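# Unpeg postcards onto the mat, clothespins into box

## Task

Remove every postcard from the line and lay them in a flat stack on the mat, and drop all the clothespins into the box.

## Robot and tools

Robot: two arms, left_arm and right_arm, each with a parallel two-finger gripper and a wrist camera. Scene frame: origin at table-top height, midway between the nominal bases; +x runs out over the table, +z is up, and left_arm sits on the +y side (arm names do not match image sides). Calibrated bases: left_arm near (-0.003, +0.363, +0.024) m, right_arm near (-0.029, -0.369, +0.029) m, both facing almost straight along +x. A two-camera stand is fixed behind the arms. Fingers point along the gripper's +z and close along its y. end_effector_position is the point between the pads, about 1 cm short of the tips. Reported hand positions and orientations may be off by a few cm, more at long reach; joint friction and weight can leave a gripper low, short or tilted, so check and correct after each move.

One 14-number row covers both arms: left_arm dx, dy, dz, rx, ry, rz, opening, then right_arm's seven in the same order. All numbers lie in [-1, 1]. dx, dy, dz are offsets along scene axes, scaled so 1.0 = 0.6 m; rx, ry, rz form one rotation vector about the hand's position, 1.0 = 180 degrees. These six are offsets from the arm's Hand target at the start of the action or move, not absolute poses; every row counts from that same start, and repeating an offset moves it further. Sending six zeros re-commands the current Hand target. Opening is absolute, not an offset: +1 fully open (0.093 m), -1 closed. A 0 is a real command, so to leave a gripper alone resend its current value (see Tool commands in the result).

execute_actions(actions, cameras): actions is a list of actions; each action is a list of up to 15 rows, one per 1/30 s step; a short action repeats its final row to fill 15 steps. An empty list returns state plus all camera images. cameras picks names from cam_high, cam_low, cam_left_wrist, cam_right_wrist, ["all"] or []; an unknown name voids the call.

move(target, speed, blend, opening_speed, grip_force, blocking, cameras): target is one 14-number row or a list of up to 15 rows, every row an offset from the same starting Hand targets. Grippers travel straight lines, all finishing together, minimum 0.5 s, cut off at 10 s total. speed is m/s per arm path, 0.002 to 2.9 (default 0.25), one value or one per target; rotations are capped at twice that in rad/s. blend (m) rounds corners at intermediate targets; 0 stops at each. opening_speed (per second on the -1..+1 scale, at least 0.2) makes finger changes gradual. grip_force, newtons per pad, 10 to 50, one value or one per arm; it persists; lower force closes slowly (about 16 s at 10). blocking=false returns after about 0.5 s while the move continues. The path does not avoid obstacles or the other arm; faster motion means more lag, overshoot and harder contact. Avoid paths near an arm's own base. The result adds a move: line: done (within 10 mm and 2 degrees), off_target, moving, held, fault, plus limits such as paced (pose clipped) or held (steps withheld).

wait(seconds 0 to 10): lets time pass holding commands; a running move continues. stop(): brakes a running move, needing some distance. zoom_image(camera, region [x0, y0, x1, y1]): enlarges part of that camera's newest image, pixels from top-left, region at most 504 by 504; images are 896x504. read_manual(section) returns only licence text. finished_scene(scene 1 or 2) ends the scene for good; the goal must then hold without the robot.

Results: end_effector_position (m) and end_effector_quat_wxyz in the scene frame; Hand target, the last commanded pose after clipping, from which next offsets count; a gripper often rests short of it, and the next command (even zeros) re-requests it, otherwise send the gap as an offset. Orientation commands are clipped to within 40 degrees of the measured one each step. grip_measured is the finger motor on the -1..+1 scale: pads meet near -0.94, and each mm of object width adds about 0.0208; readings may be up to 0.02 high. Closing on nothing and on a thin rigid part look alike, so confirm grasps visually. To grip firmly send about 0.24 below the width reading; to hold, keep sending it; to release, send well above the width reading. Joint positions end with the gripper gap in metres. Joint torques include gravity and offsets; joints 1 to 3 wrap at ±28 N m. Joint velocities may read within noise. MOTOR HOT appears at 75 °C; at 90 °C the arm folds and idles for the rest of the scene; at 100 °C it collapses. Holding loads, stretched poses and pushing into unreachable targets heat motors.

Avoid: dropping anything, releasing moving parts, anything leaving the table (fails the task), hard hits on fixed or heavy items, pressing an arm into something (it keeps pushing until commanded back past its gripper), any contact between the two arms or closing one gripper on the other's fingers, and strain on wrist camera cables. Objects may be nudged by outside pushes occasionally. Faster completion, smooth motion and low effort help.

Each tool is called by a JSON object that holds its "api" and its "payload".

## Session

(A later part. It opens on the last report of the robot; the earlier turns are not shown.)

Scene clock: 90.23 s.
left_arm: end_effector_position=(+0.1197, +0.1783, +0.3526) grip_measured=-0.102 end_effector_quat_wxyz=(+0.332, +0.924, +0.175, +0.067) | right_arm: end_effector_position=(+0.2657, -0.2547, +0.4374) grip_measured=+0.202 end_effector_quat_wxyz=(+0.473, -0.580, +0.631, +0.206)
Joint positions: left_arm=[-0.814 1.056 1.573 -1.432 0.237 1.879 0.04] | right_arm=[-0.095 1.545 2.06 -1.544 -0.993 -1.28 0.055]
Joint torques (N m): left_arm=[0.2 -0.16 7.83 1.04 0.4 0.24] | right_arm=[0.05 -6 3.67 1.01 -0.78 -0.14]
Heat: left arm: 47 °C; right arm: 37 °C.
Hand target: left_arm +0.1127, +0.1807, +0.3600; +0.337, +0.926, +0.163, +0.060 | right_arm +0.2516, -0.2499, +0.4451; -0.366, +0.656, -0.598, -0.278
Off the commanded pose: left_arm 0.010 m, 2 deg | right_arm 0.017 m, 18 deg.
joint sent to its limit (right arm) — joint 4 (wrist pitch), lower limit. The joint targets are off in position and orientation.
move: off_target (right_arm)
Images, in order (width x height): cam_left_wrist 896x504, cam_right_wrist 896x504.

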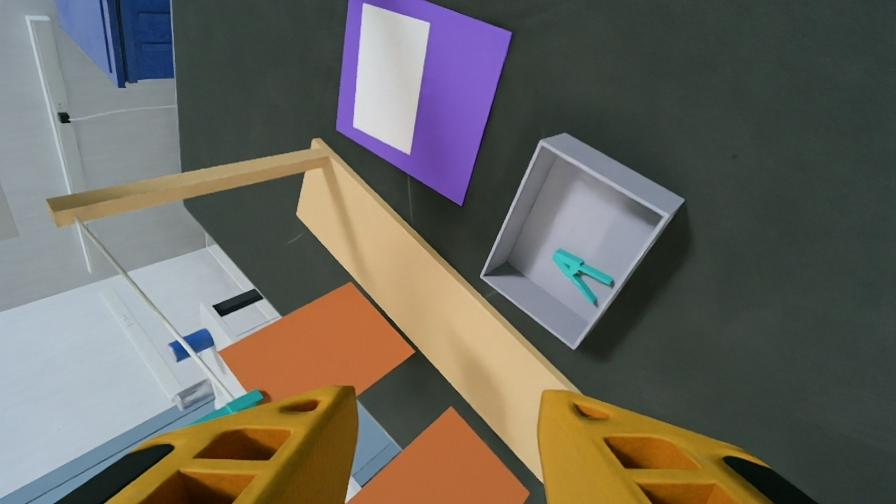

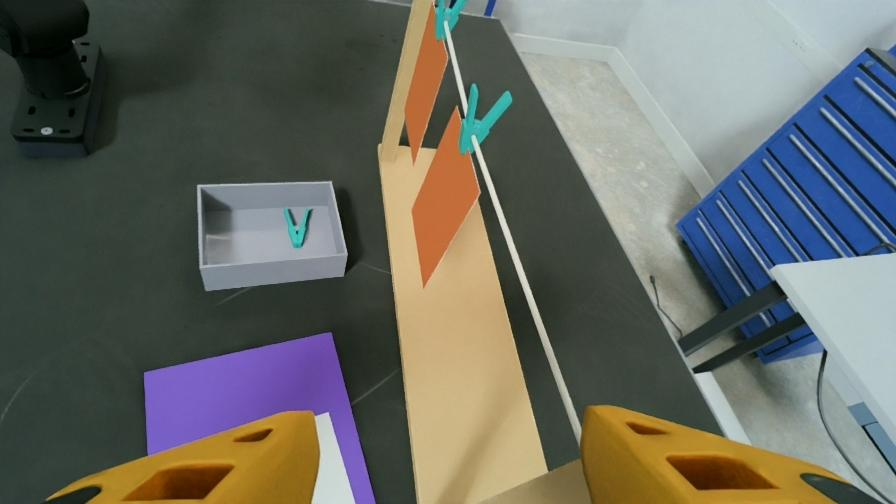

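{"api": "move", "payload": {"target": [[0.19,-0.04,-0.05,-0.2072,0.1592,0.1405,-0.1,0,0,0,0,0,0,0.2],[0.379,-0.0845,-0.208,-0.4145,0.3184,0.281,-0.1,0,0,0,0,0,0,0.2]], "blend": 0.05, "cameras": ["cam_left_wrist","cam_right_wrist","cam_high"]}}

Scene clock: 96.77 s.
left_arm: end_effector_position=(+0.3408, +0.1324, +0.2253) grip_measured=-0.102 end_effector_quat_wxyz=(+0.603, +0.328, +0.648, -0.331) | right_arm: end_effector_position=(+0.2657, -0.2547, +0.4374) grip_measured=+0.202 end_effector_quat_wxyz=(+0.473, -0.580, +0.631, +0.206)
Joint positions: left_arm=[-0.361 1.486 0.55 0.869 0.614 0.004 0.04] | right_arm=[-0.095 1.545 2.06 -1.544 -0.993 -1.28 0.055]
Joint torques (N m): left_arm=[-0.98 -3.73 4.78 2.7 -0.18 0.01] | right_arm=[0.05 -5.97 3.66 1.02 -0.79 -0.13]
Heat: left arm: 46 °C; right arm: 37 °C.
Hand target: left_arm +0.3401, +0.1300, +0.2352; +0.627, +0.327, +0.627, -0.326 | right_arm +0.2516, -0.2499, +0.4451; -0.366, +0.656, -0.598, -0.278
Off the commanded pose: left_arm 0.010 m, 4 deg | right_arm 0.017 m, 18 deg.
joint sent to its limit (right arm) — joint 4 (wrist pitch), lower limit. The joint targets are off in position and orientation.
move: off_target (left_arm, right_arm)
Images, in order (width x height): cam_high 896x504, cam_left_wrist 896x504, cam_right_wrist 896x504.

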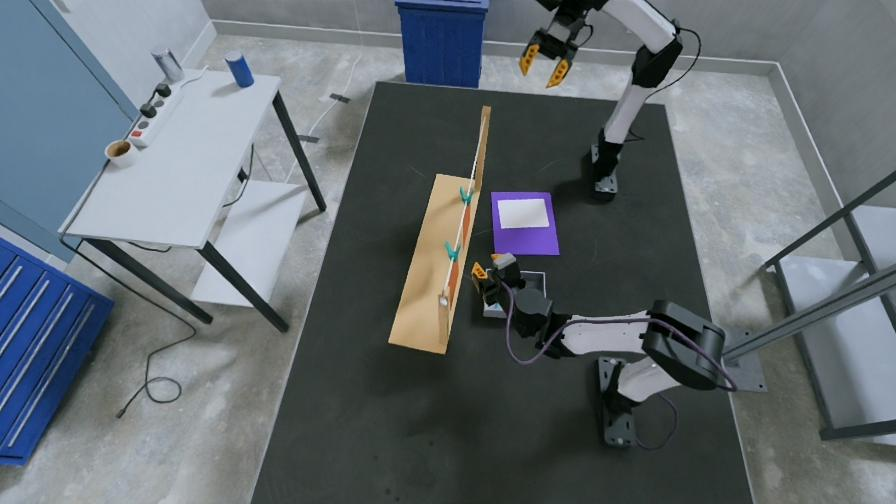

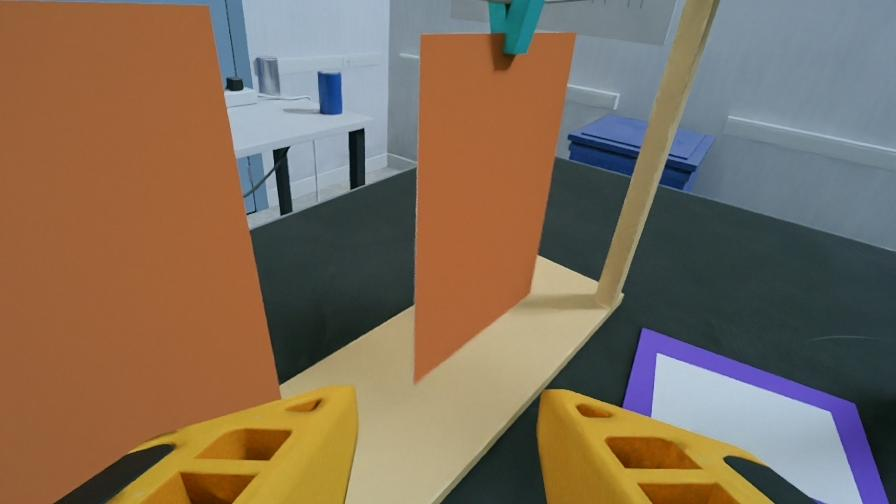

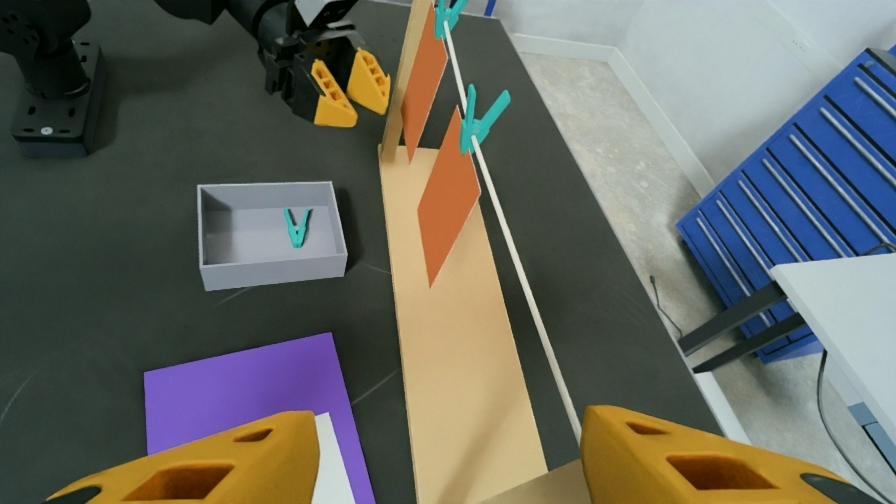

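{"api": "move", "payload": {"target": [0.108,-0.127,-0.008,0,0,0,-0.1,0,0,0,0,0,0,0.2], "speed": 0.1, "cameras": ["cam_left_wrist","cam_right_wrist"]}}

Scene clock: 98.87 s.
left_arm: end_effector_position=(+0.3919, +0.0568, +0.2027) grip_measured=-0.102 end_effector_quat_wxyz=(+0.589, +0.335, +0.656, -0.333) | right_arm: end_effector_position=(+0.2657, -0.2547, +0.4374) grip_measured=+0.202 end_effector_quat_wxyz=(+0.473, -0.580, +0.631, +0.206)
Joint positions: left_arm=[-0.51 1.819 0.84 0.883 0.481 0.001 0.04] | right_arm=[-0.095 1.545 2.06 -1.544 -0.993 -1.28 0.055]
Joint torques (N m): left_arm=[-0.83 -5.94 9.18 2.54 -0.18 0.02] | right_arm=[0.06 -6.02 3.64 1.02 -0.79 -0.12]
Heat: left arm: 46 °C; right arm: 37 °C.
Hand target: left_arm +0.4049, +0.0538, +0.2304; +0.627, +0.327, +0.627, -0.326 | right_arm +0.2516, -0.2499, +0.4451; -0.366, +0.656, -0.598, -0.278
Off the commanded pose: left_arm 0.031 m, 6 deg | right_arm 0.017 m, 18 deg.
joint sent to its limit (right arm) — joint 4 (wrist pitch), lower limit. The joint targets are off in position and orientation.
move: off_target (left_arm, right_arm)
Images, in order (width x height): cam_left_wrist 896x504, cam_right_wrist 896x504.

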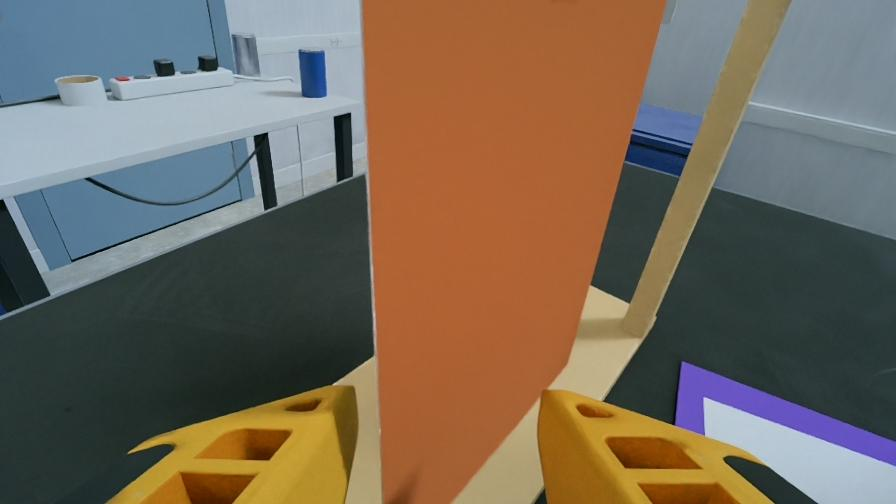

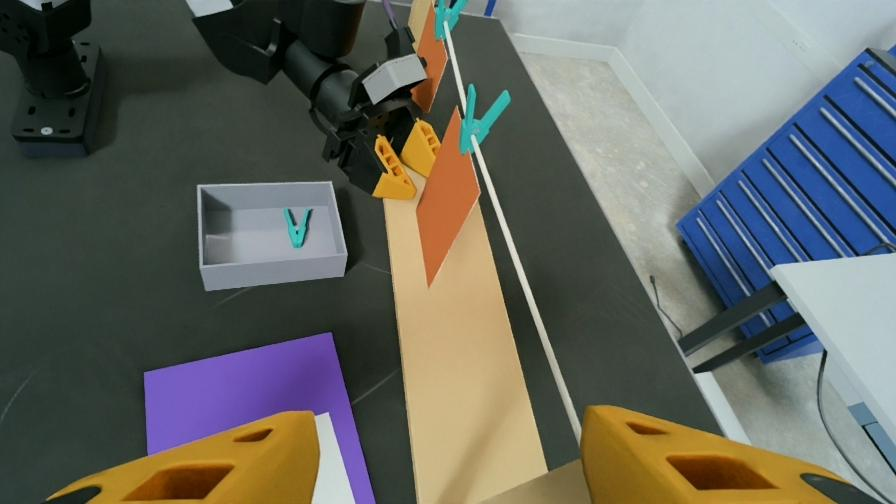

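{"api": "move", "payload": {"target": [0.02,0.008,0.01,0,0,0,-0.1,0,0,0,0,0,0,0.2], "speed": 0.1, "cameras": ["cam_left_wrist"]}}

Scene clock: 100.23 s.
left_arm: end_effector_position=(+0.4084, +0.0626, +0.2156) grip_measured=-0.102 end_effector_quat_wxyz=(+0.605, +0.328, +0.648, -0.327) | right_arm: end_effector_position=(+0.2657, -0.2547, +0.4374) grip_measured=+0.202 end_effector_quat_wxyz=(+0.473, -0.580, +0.631, +0.206)
Joint positions: left_arm=[-0.482 1.834 0.889 0.883 0.487 0.001 0.04] | right_arm=[-0.095 1.545 2.06 -1.544 -0.993 -1.28 0.055]
Joint torques (N m): left_arm=[0.06 -6.19 9.29 2.22 0.04 0.04] | right_arm=[0.06 -6.01 3.63 1 -0.79 -0.13]
Heat: left arm: 46 °C; right arm: 37 °C.
Hand target: left_arm +0.4169, +0.0586, +0.2364; +0.627, +0.327, +0.627, -0.326 | right_arm +0.2516, -0.2499, +0.4451; -0.366, +0.656, -0.598, -0.278
Off the commanded pose: left_arm 0.023 m, 4 deg | right_arm 0.017 m, 18 deg.
joint sent to its limit (right arm) — joint 4 (wrist pitch), lower limit. The joint targets are off in position and orientation.
move: off_target (left_arm, right_arm)
Images, in order (width x height): cam_left_wrist 896x504.

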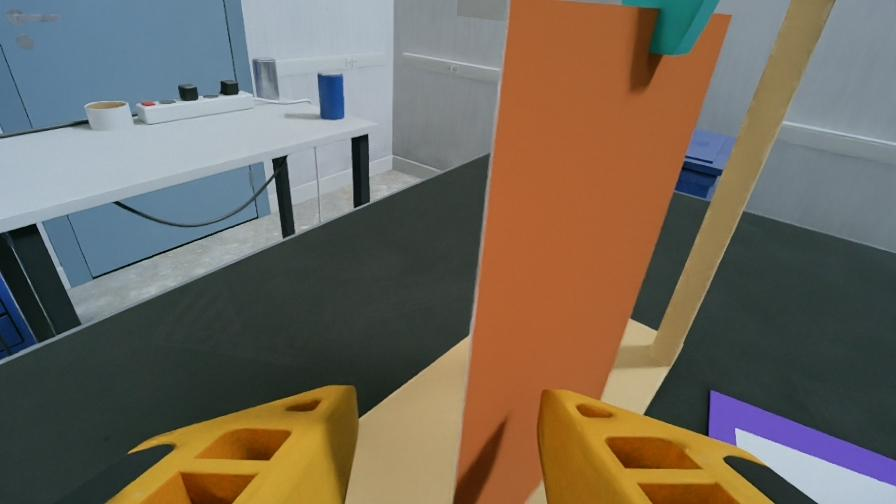

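{"api": "move", "payload": {"target": [0,0,0,0,0,0,-1,0,0,0,0,0,0,0.2], "opening_speed": 0.8, "cameras": ["cam_left_wrist","cam_right_wrist"]}}

Scene clock: 102.67 s.
left_arm: end_effector_position=(+0.4053, +0.0574, +0.2182) grip_measured=-0.978 end_effector_quat_wxyz=(+0.604, +0.334, +0.643, -0.333) | right_arm: end_effector_position=(+0.2657, -0.2547, +0.4374) grip_measured=+0.202 end_effector_quat_wxyz=(+0.473, -0.580, +0.631, +0.206)
Joint positions: left_arm=[-0.491 1.834 0.895 0.883 0.496 0.001 0] | right_arm=[-0.095 1.545 2.06 -1.544 -0.993 -1.28 0.055]
Joint torques (N m): left_arm=[0.09 -6.19 8.94 2.2 -0.07 0.01] | right_arm=[0.05 -6.04 3.69 0.99 -0.79 -0.13]
Heat: left arm: 46 °C; right arm: 37 °C.
Hand target: left_arm +0.4169, +0.0586, +0.2364; +0.627, +0.327, +0.627, -0.326 | right_arm +0.2516, -0.2499, +0.4451; -0.366, +0.656, -0.598, -0.278
Off the commanded pose: left_arm 0.022 m, 3 deg | right_arm 0.017 m, 18 deg.
joint sent to its limit (right arm) — joint 4 (wrist pitch), lower limit. The joint targets are off in position and orientation.
move: off_target (left_arm, right_arm)
Images, in order (width x height): cam_left_wrist 896x504, cam_right_wrist 896x504.

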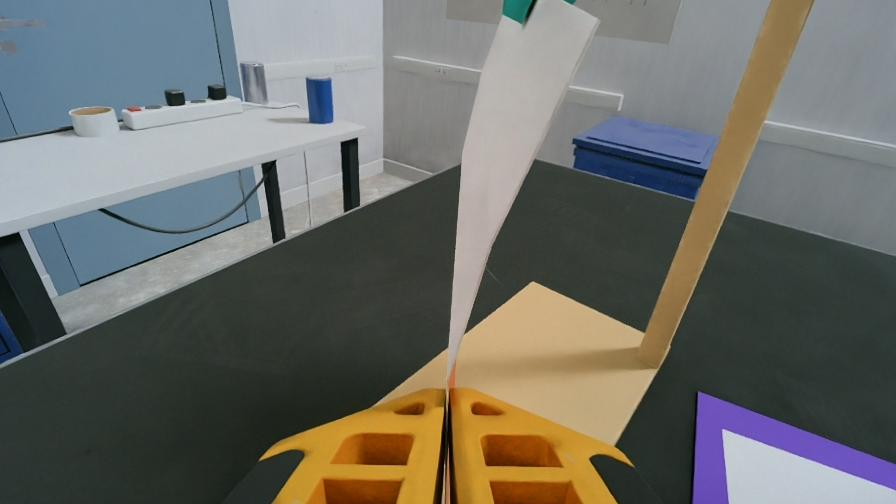

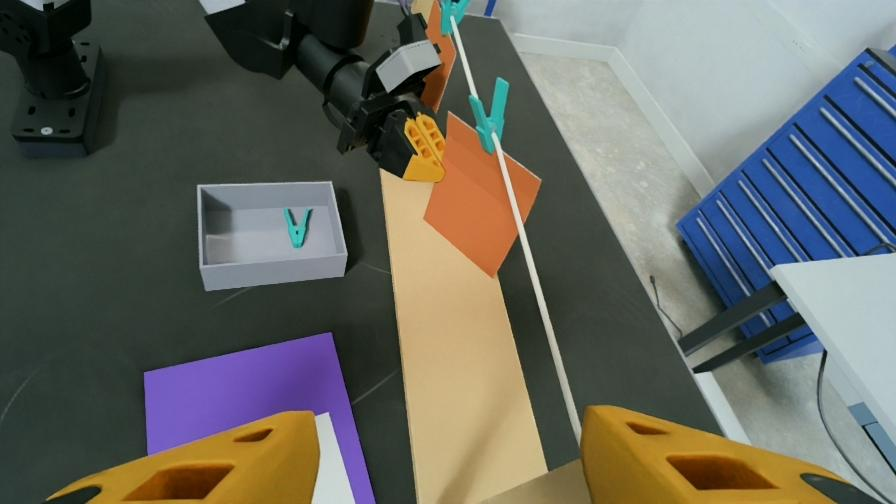

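{"api": "move", "payload": {"target": [-0.05,0,0,0,0,-0.135,-1,0.13,0.25,0.03,0,0,0,0.2], "speed": 0.12, "cameras": ["cam_left_wrist","cam_right_wrist","cam_low"]}}

Scene clock: 105.53 s.
left_arm: end_effector_position=(+0.3749, +0.0565, +0.2234) grip_measured=-0.978 end_effector_quat_wxyz=(+0.529, +0.451, +0.553, -0.458) | right_arm: end_effector_position=(+0.3229, -0.0995, +0.4456) grip_measured=+0.202 end_effector_quat_wxyz=(-0.421, +0.604, -0.606, -0.301)
Joint positions: left_arm=[-0.39 1.901 0.983 0.883 1.013 0.001 0] | right_arm=[0.356 2.106 2.833 -1.536 -0.873 -0.839 0.055]
Joint torques (N m): left_arm=[0.32 -6.57 9.25 1.68 0.09 0.02] | right_arm=[0.36 -8.09 6.46 2.17 -0.14 0.16]
Heat: left arm: 46 °C; right arm: 37 °C.
Hand target: left_arm +0.3869, +0.0586, +0.2364; +0.544, +0.452, +0.544, -0.451 | right_arm +0.3296, -0.0999, +0.4631; -0.366, +0.656, -0.598, -0.278
Off the commanded pose: left_arm 0.018 m, 2 deg | right_arm 0.019 m, 9 deg.
elbow stopped short (right arm): the move would have taken joint 3 (elbow) straighter than the controller allows.
move: off_target (left_arm, right_arm)
Images, in order (width x height): cam_low 896x504, cam_left_wrist 896x504, cam_right_wrist 896x504.

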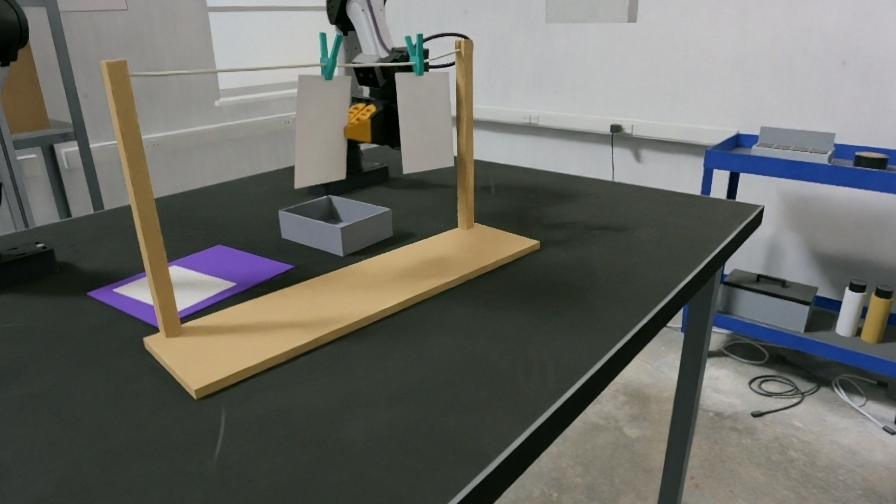

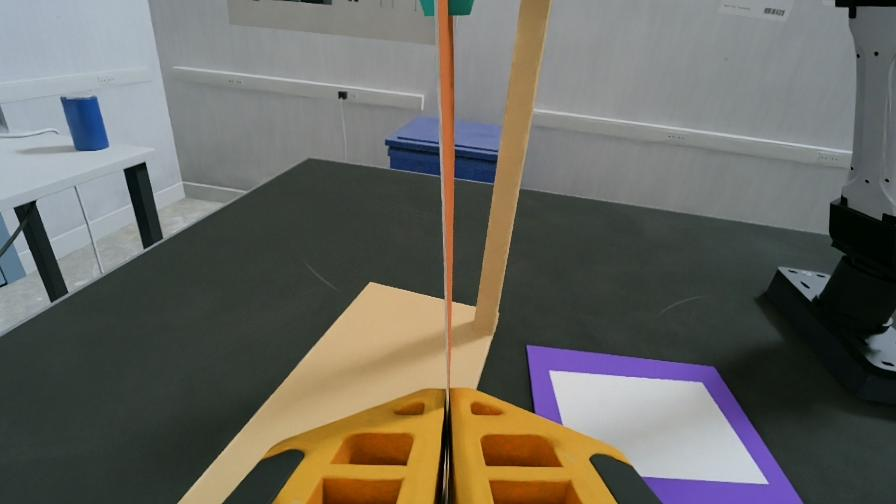

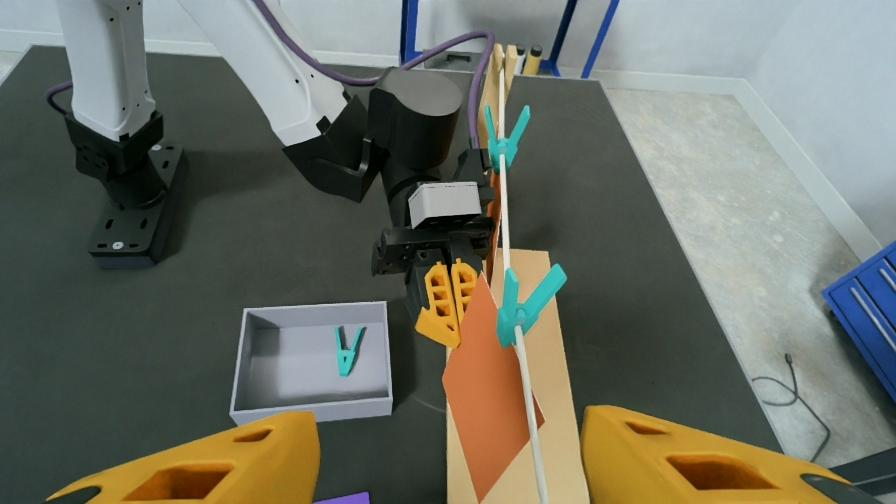

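{"api": "move", "payload": {"target": [-0.06,-0.02,0.01,0,0,0,-1,0,0,0,0,0,0,0.2], "speed": 0.08, "cameras": ["cam_high","cam_right_wrist","cam_low"]}}

Scene clock: 107.80 s.
left_arm: end_effector_position=(+0.3590, +0.0488, +0.2276) grip_measured=-0.978 end_effector_quat_wxyz=(+0.533, +0.446, +0.558, -0.453) | right_arm: end_effector_position=(+0.3229, -0.0995, +0.4456) grip_measured=+0.202 end_effector_quat_wxyz=(-0.421, +0.604, -0.606, -0.301)
Joint positions: left_arm=[-0.432 1.845 0.926 0.883 0.952 0 0] | right_arm=[0.356 2.106 2.833 -1.536 -0.873 -0.839 0.055]
Joint torques (N m): left_arm=[-0.99 -9.99 4.78 1.8 -0.11 0.04] | right_arm=[0.31 -8.02 6.39 2.18 -0.13 0.15]
Heat: left arm: 46 °C; right arm: 37 °C.
Hand target: left_arm +0.3509, +0.0466, +0.2424; +0.544, +0.452, +0.544, -0.451 | right_arm +0.3296, -0.0999, +0.4631; -0.366, +0.656, -0.598, -0.278
Off the commanded pose: left_arm 0.017 m, 2 deg | right_arm 0.019 m, 9 deg.
elbow stopped short (right arm): the move would have taken joint 3 (elbow) straighter than the controller allows.
move: off_target (left_arm, right_arm)
Images, in order (width x height): cam_high 896x504, cam_low 896x504, cam_right_wrist 896x504.

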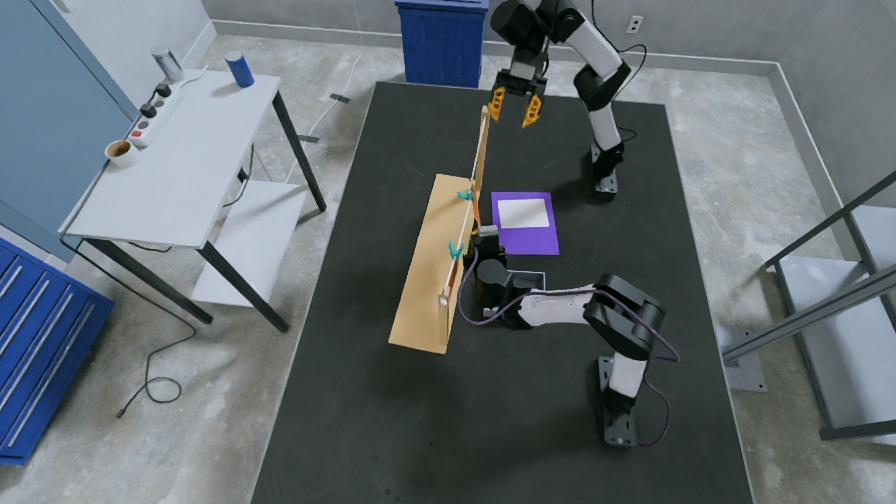

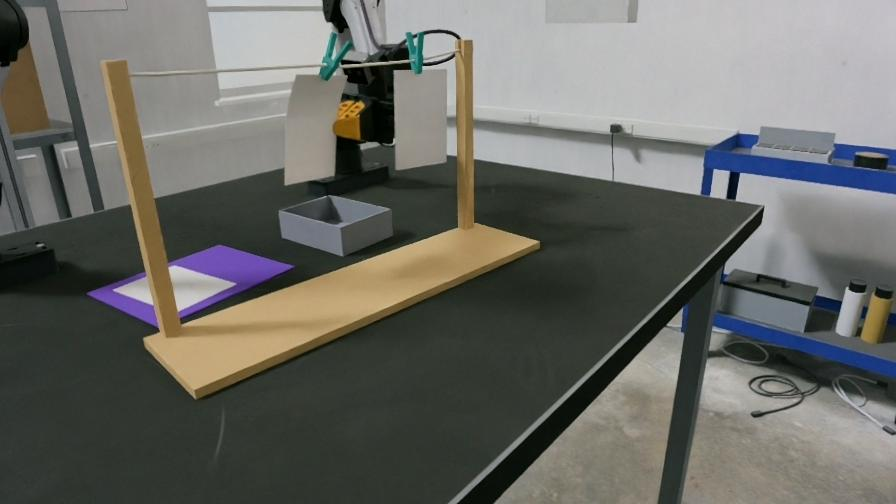

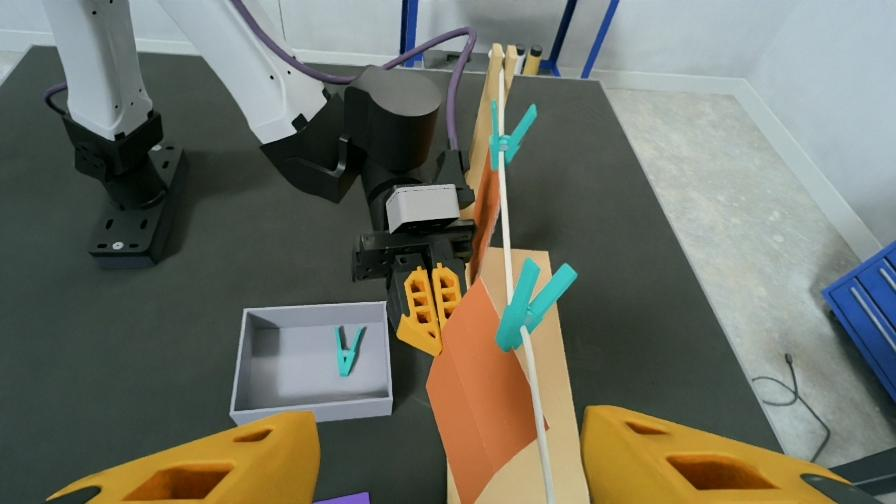

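{"api": "move", "payload": {"target": [0.06,0.015,-0.01,0,0,0,-1,0.07,0.06,-0.155,0.12,0.0324,-0.079,0.2], "speed": 0.1, "cameras": ["cam_high","cam_right_wrist","cam_low"]}}

Scene clock: 111.13 s.
left_arm: end_effector_position=(+0.3753, +0.0539, +0.2236) grip_measured=-0.978 end_effector_quat_wxyz=(+0.530, +0.451, +0.553, -0.459) | right_arm: end_effector_position=(+0.3783, -0.0678, +0.3436) grip_measured=+0.202 end_effector_quat_wxyz=(+0.448, -0.474, +0.658, +0.376)
Joint positions: left_arm=[-0.396 1.906 0.989 0.883 1.007 0 0] | right_arm=[0.376 1.806 1.7 -0.41 -0.877 -0.338 0.055]
Joint torques (N m): left_arm=[0.2 -6.6 9.2 1.67 0.09 0.05] | right_arm=[0.69 -11.51 5.44 2.52 -0.18 0.14]
Heat: left arm: 47 °C; right arm: 37 °C.
Hand target: left_arm +0.3869, +0.0556, +0.2364; +0.544, +0.452, +0.544, -0.451 | right_arm +0.3716, -0.0639, +0.3701; +0.483, -0.483, +0.629, +0.371
Off the commanded pose: left_arm 0.017 m, 2 deg | right_arm 0.028 m, 5 deg.
move: off_target (left_arm, right_arm)
Images, in order (width x height): cam_high 896x504, cam_low 896x504, cam_right_wrist 896x504.

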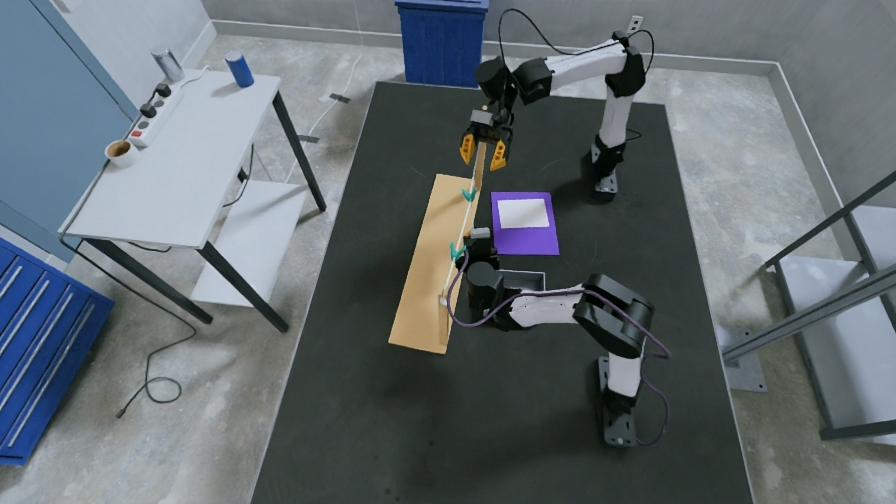

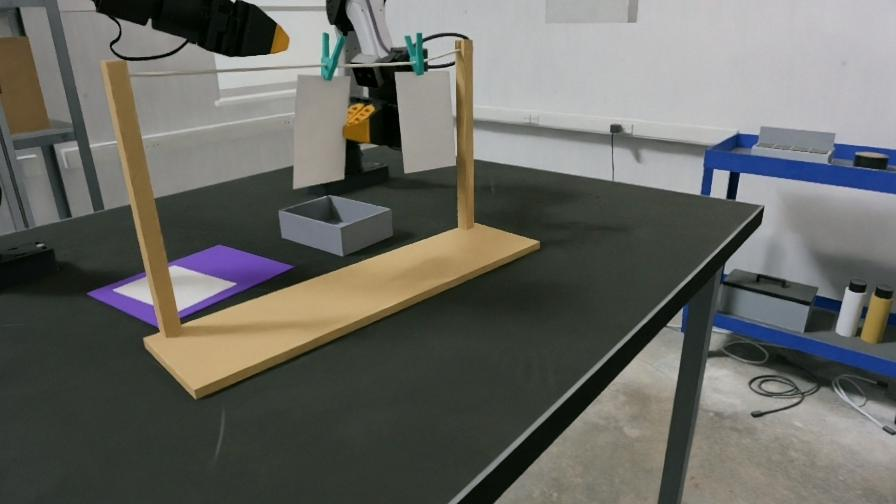

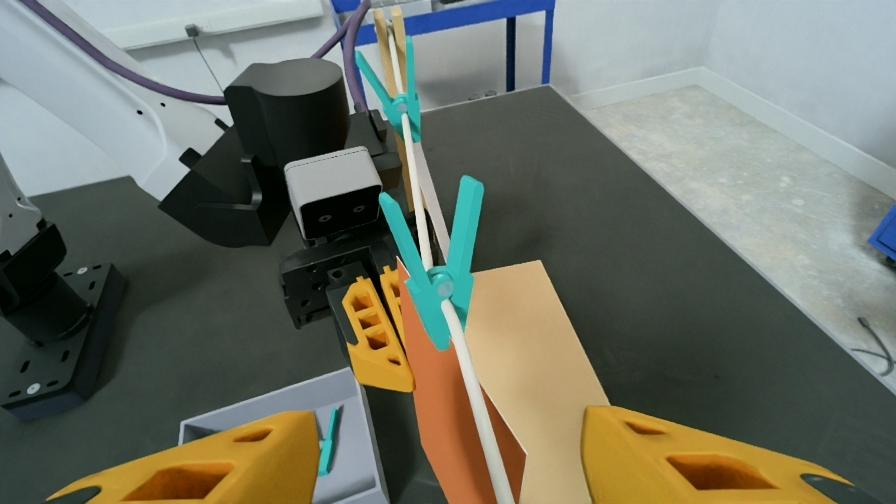

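{"api": "move", "payload": {"target": [0,0,0,0,0,0,-1,0.016,0.08,0.01,0,0,0,0.2], "speed": 0.1, "cameras": ["cam_right_wrist","cam_low"]}}

Scene clock: 112.90 s.
left_arm: end_effector_position=(+0.3753, +0.0539, +0.2236) grip_measured=-0.978 end_effector_quat_wxyz=(+0.530, +0.451, +0.553, -0.459) | right_arm: end_effector_position=(+0.3710, -0.0179, +0.3465) grip_measured=+0.202 end_effector_quat_wxyz=(+0.441, -0.483, +0.653, +0.381)
Joint positions: left_arm=[-0.396 1.906 0.989 0.883 1.007 0 0] | right_arm=[0.49 1.875 1.793 -0.396 -0.799 -0.28 0.055]
Joint torques (N m): left_arm=[0.18 -6.58 9.26 1.66 0.08 0.05] | right_arm=[0.23 -8.7 10.32 2.52 0 0.15]
Heat: left arm: 47 °C; right arm: 37 °C.
Hand target: left_arm +0.3869, +0.0556, +0.2364; +0.544, +0.452, +0.544, -0.451 | right_arm +0.3812, -0.0159, +0.3761; +0.483, -0.483, +0.629, +0.371
Off the commanded pose: left_arm 0.017 m, 2 deg | right_arm 0.031 m, 6 deg.
move: off_target (left_arm, right_arm)
Images, in order (width x height): cam_low 896x504, cam_right_wrist 896x504.

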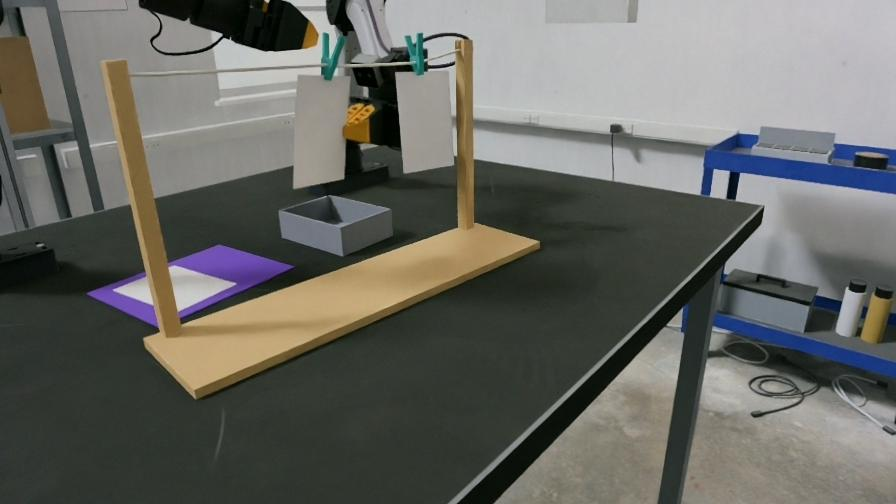

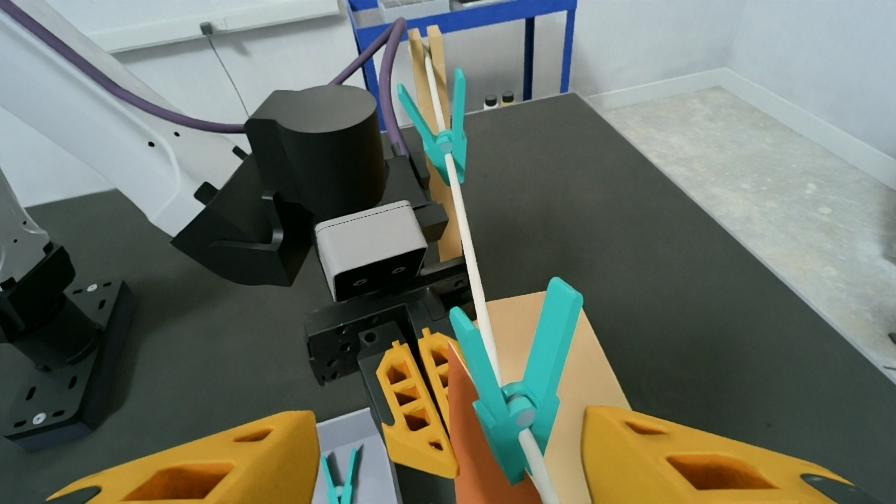

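{"api": "move", "payload": {"target": [[0,0,0,0,0,0,-1,0.045,0,0.015,0,0,0,0.2],[0,0,0,0,0,0,-1,0.045,0.045,0.01,0,0,0,0.2]], "speed": 0.08, "blend": 0.01, "cameras": ["cam_right_wrist","cam_low"]}}

Scene clock: 114.70 s.
left_arm: end_effector_position=(+0.3753, +0.0539, +0.2236) grip_measured=-0.978 end_effector_quat_wxyz=(+0.530, +0.451, +0.553, -0.459) | right_arm: end_effector_position=(+0.4058, +0.0142, +0.3667) grip_measured=+0.202 end_effector_quat_wxyz=(+0.474, -0.488, +0.629, +0.376)
Joint positions: left_arm=[-0.396 1.906 0.989 0.883 1.007 0 0] | right_arm=[0.516 2.054 2.066 -0.396 -0.775 -0.264 0.055]
Joint torques (N m): left_arm=[0.2 -6.61 9.22 1.68 0.08 0.04] | right_arm=[0.13 -10.02 10.22 1.76 0.03 0.16]
Heat: left arm: 47 °C; right arm: 38 °C.
Hand target: left_arm +0.3869, +0.0556, +0.2364; +0.544, +0.452, +0.544, -0.451 | right_arm +0.4082, +0.0111, +0.3821; +0.483, -0.483, +0.629, +0.371
Off the commanded pose: left_arm 0.017 m, 2 deg | right_arm 0.016 m, 1 deg.
move: off_target (left_arm, right_arm)
Images, in order (width x height): cam_low 896x504, cam_right_wrist 896x504.

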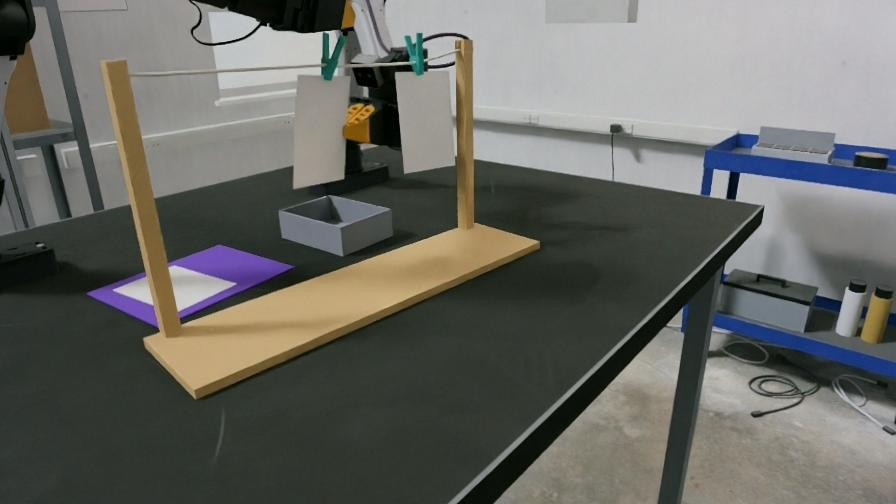

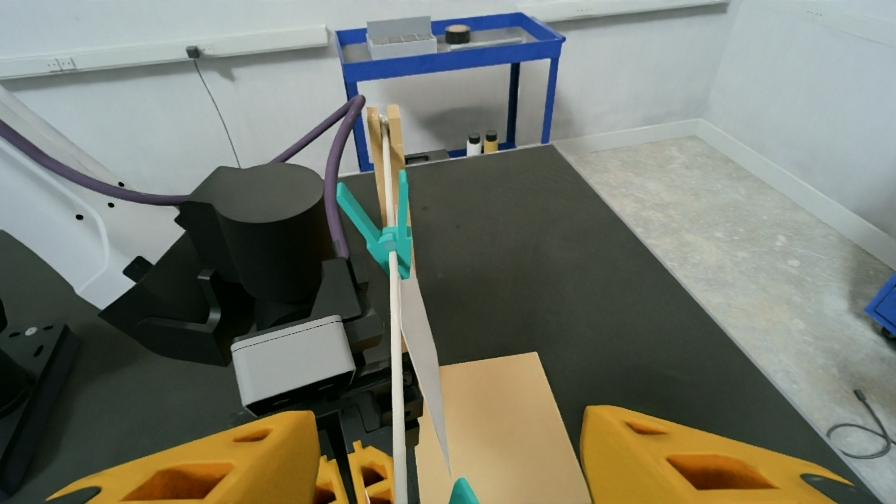

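{"api": "move", "payload": {"target": [0,0,0,0,0,0,-1,-0.02,0.0,-0.03,0,0,0,0.2], "speed": 0.08, "cameras": ["cam_right_wrist","cam_low"]}}

Scene clock: 116.17 s.
left_arm: end_effector_position=(+0.3753, +0.0539, +0.2236) grip_measured=-0.978 end_effector_quat_wxyz=(+0.530, +0.451, +0.553, -0.459) | right_arm: end_effector_position=(+0.4004, +0.0096, +0.3298) grip_measured=+0.202 end_effector_quat_wxyz=(+0.441, -0.481, +0.657, +0.377)
Joint positions: left_arm=[-0.396 1.906 0.989 0.883 1.007 0 0] | right_arm=[0.516 2.028 1.942 -0.384 -0.764 -0.263 0.055]
Joint torques (N m): left_arm=[0.18 -6.56 9.25 1.67 0.08 0.06] | right_arm=[0.64 -13.64 5.83 2.61 0.01 0.14]
Heat: left arm: 48 °C; right arm: 38 °C.
Hand target: left_arm +0.3869, +0.0556, +0.2364; +0.544, +0.452, +0.544, -0.451 | right_arm +0.3962, +0.0111, +0.3641; +0.483, -0.483, +0.629, +0.371
Off the commanded pose: left_arm 0.017 m, 2 deg | right_arm 0.035 m, 6 deg.
move: off_target (left_arm, right_arm)
Images, in order (width x height): cam_low 896x504, cam_right_wrist 896x504.

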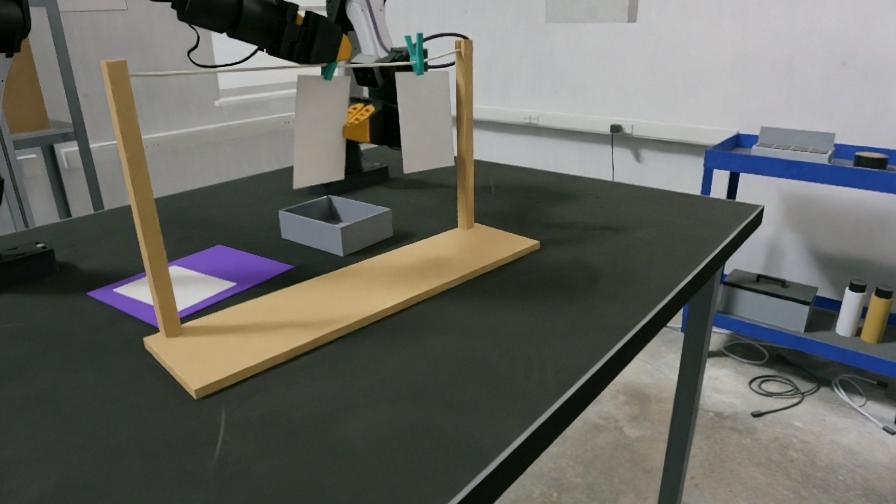

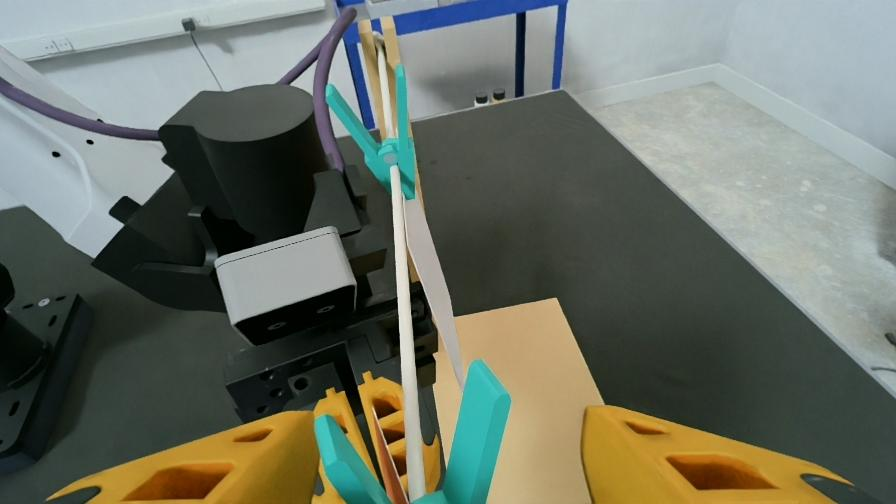

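{"api": "move", "payload": {"target": [0,0,0,0,0,0,-1,-0.007,0.0,0.012,0,0,0,0.2], "speed": 0.08, "cameras": ["cam_right_wrist","cam_low"]}}

Scene clock: 117.33 s.
left_arm: end_effector_position=(+0.3753, +0.0539, +0.2236) grip_measured=-0.978 end_effector_quat_wxyz=(+0.530, +0.451, +0.553, -0.459) | right_arm: end_effector_position=(+0.3999, +0.0086, +0.3337) grip_measured=+0.202 end_effector_quat_wxyz=(+0.444, -0.479, +0.657, +0.376)
Joint positions: left_arm=[-0.396 1.906 0.989 0.883 1.007 0 0] | right_arm=[0.516 2.02 1.942 -0.384 -0.759 -0.258 0.055]
Joint torques (N m): left_arm=[0.25 -6.6 9.28 1.67 0.07 0.04] | right_arm=[0.76 -13.89 6.86 2.43 0.01 0.16]
Heat: left arm: 48 °C; right arm: 38 °C.
Hand target: left_arm +0.3869, +0.0556, +0.2364; +0.544, +0.452, +0.544, -0.451 | right_arm +0.3920, +0.0111, +0.3713; +0.483, -0.483, +0.629, +0.371
Off the commanded pose: left_arm 0.017 m, 2 deg | right_arm 0.039 m, 6 deg.
move: off_target (left_arm, right_arm)
Images, in order (width x height): cam_low 896x504, cam_right_wrist 896x504.

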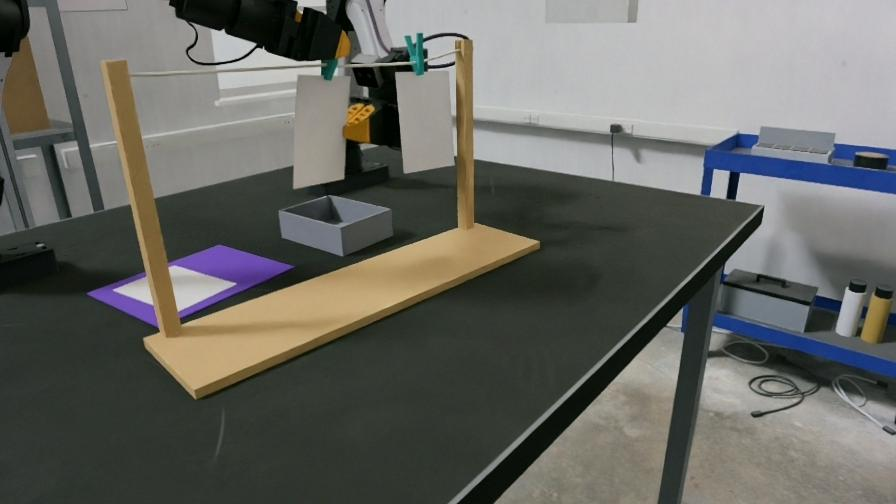

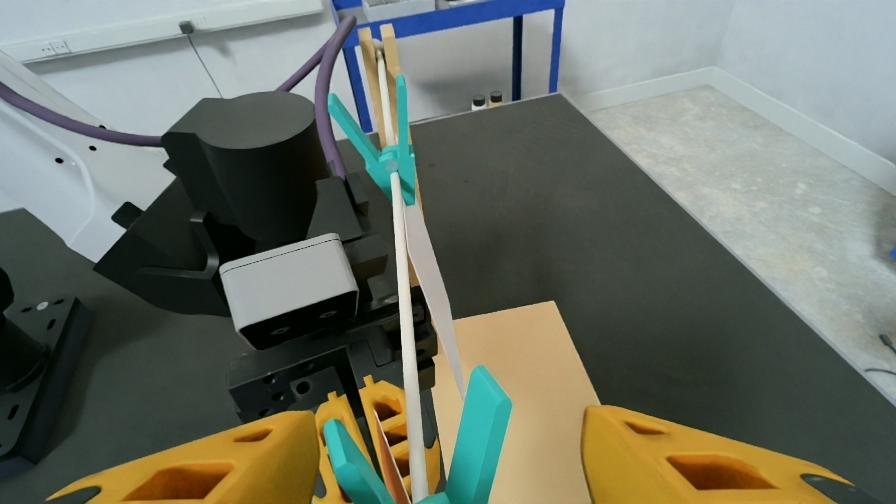

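{"api": "move", "payload": {"target": [0,0,0,0,0,0,-1,0,0,0,0,0,0,-1], "opening_speed": 1, "cameras": ["cam_right_wrist","cam_low"]}}

{"api": "zoom_image", "payload": {"camera": "cam_low", "region": [260, 0, 380, 110]}}

Scene clock: 119.27 s.
left_arm: end_effector_position=(+0.3771, +0.0542, +0.2235) grip_measured=-0.978 end_effector_quat_wxyz=(+0.532, +0.448, +0.555, -0.456) | right_arm: end_effector_position=(+0.3999, +0.0086, +0.3337) grip_measured=-0.725 end_effector_quat_wxyz=(+0.444, -0.479, +0.657, +0.376)
Joint positions: left_arm=[-0.396 1.906 0.989 0.883 0.996 0 0] | right_arm=[0.516 2.02 1.942 -0.384 -0.759 -0.258 0.01]
Joint torques (N m): left_arm=[0.2 -6.6 9.28 1.68 0.08 0.04] | right_arm=[0.73 -13.86 6.83 2.43 0 0.15]
Heat: left arm: 48 °C; right arm: 38 °C.
Hand target: left_arm +0.3869, +0.0556, +0.2364; +0.544, +0.452, +0.544, -0.451 | right_arm +0.3920, +0.0111, +0.3713; +0.483, -0.483, +0.629, +0.371
Off the commanded pose: left_arm 0.016 m, 2 deg | right_arm 0.039 m, 6 deg.
move: off_target (left_arm, right_arm)
Images, in order (width x height): cam_low 896x504, cam_right_wrist 896x504.

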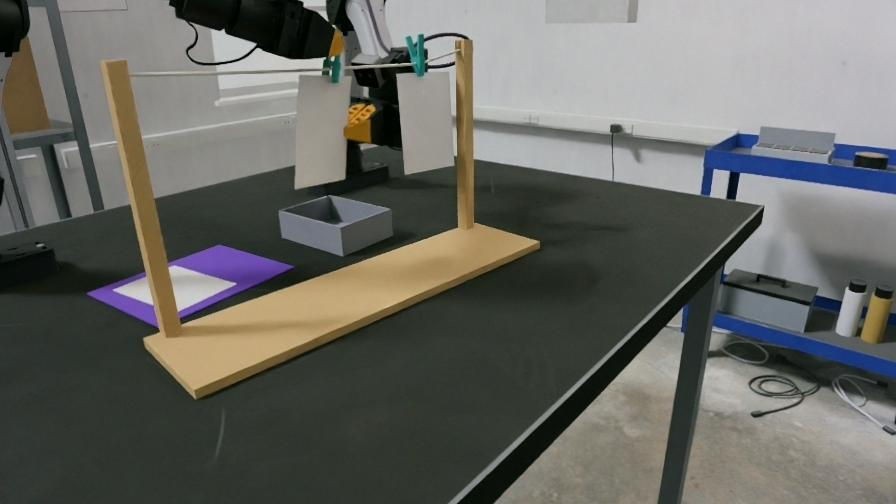

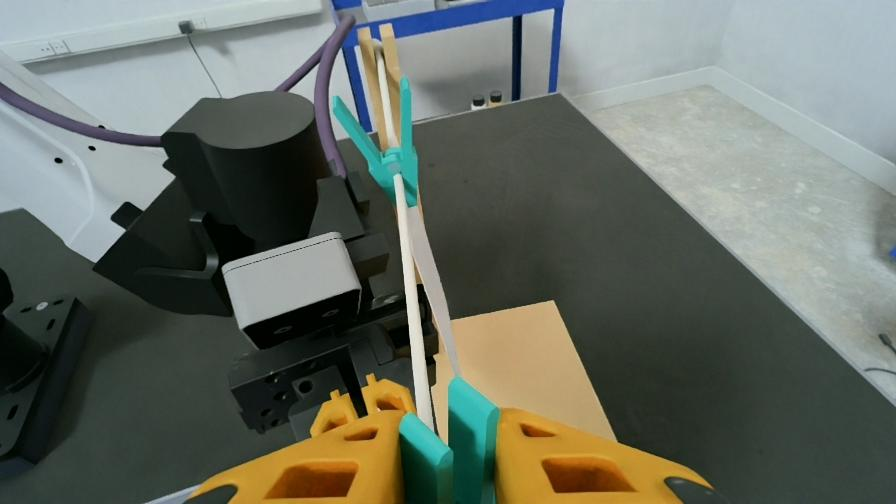

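Scaled by 4.200 from the camera's 896x504 image, which has a finer 1280x720 frame.

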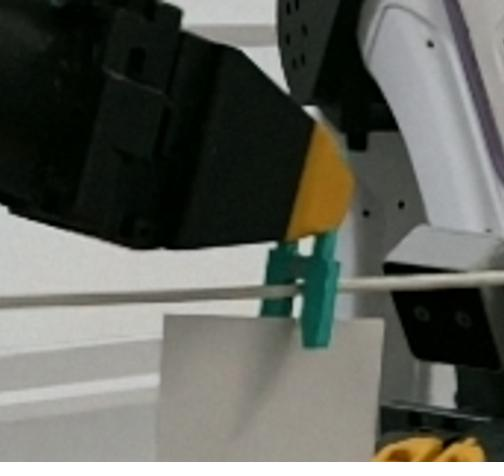

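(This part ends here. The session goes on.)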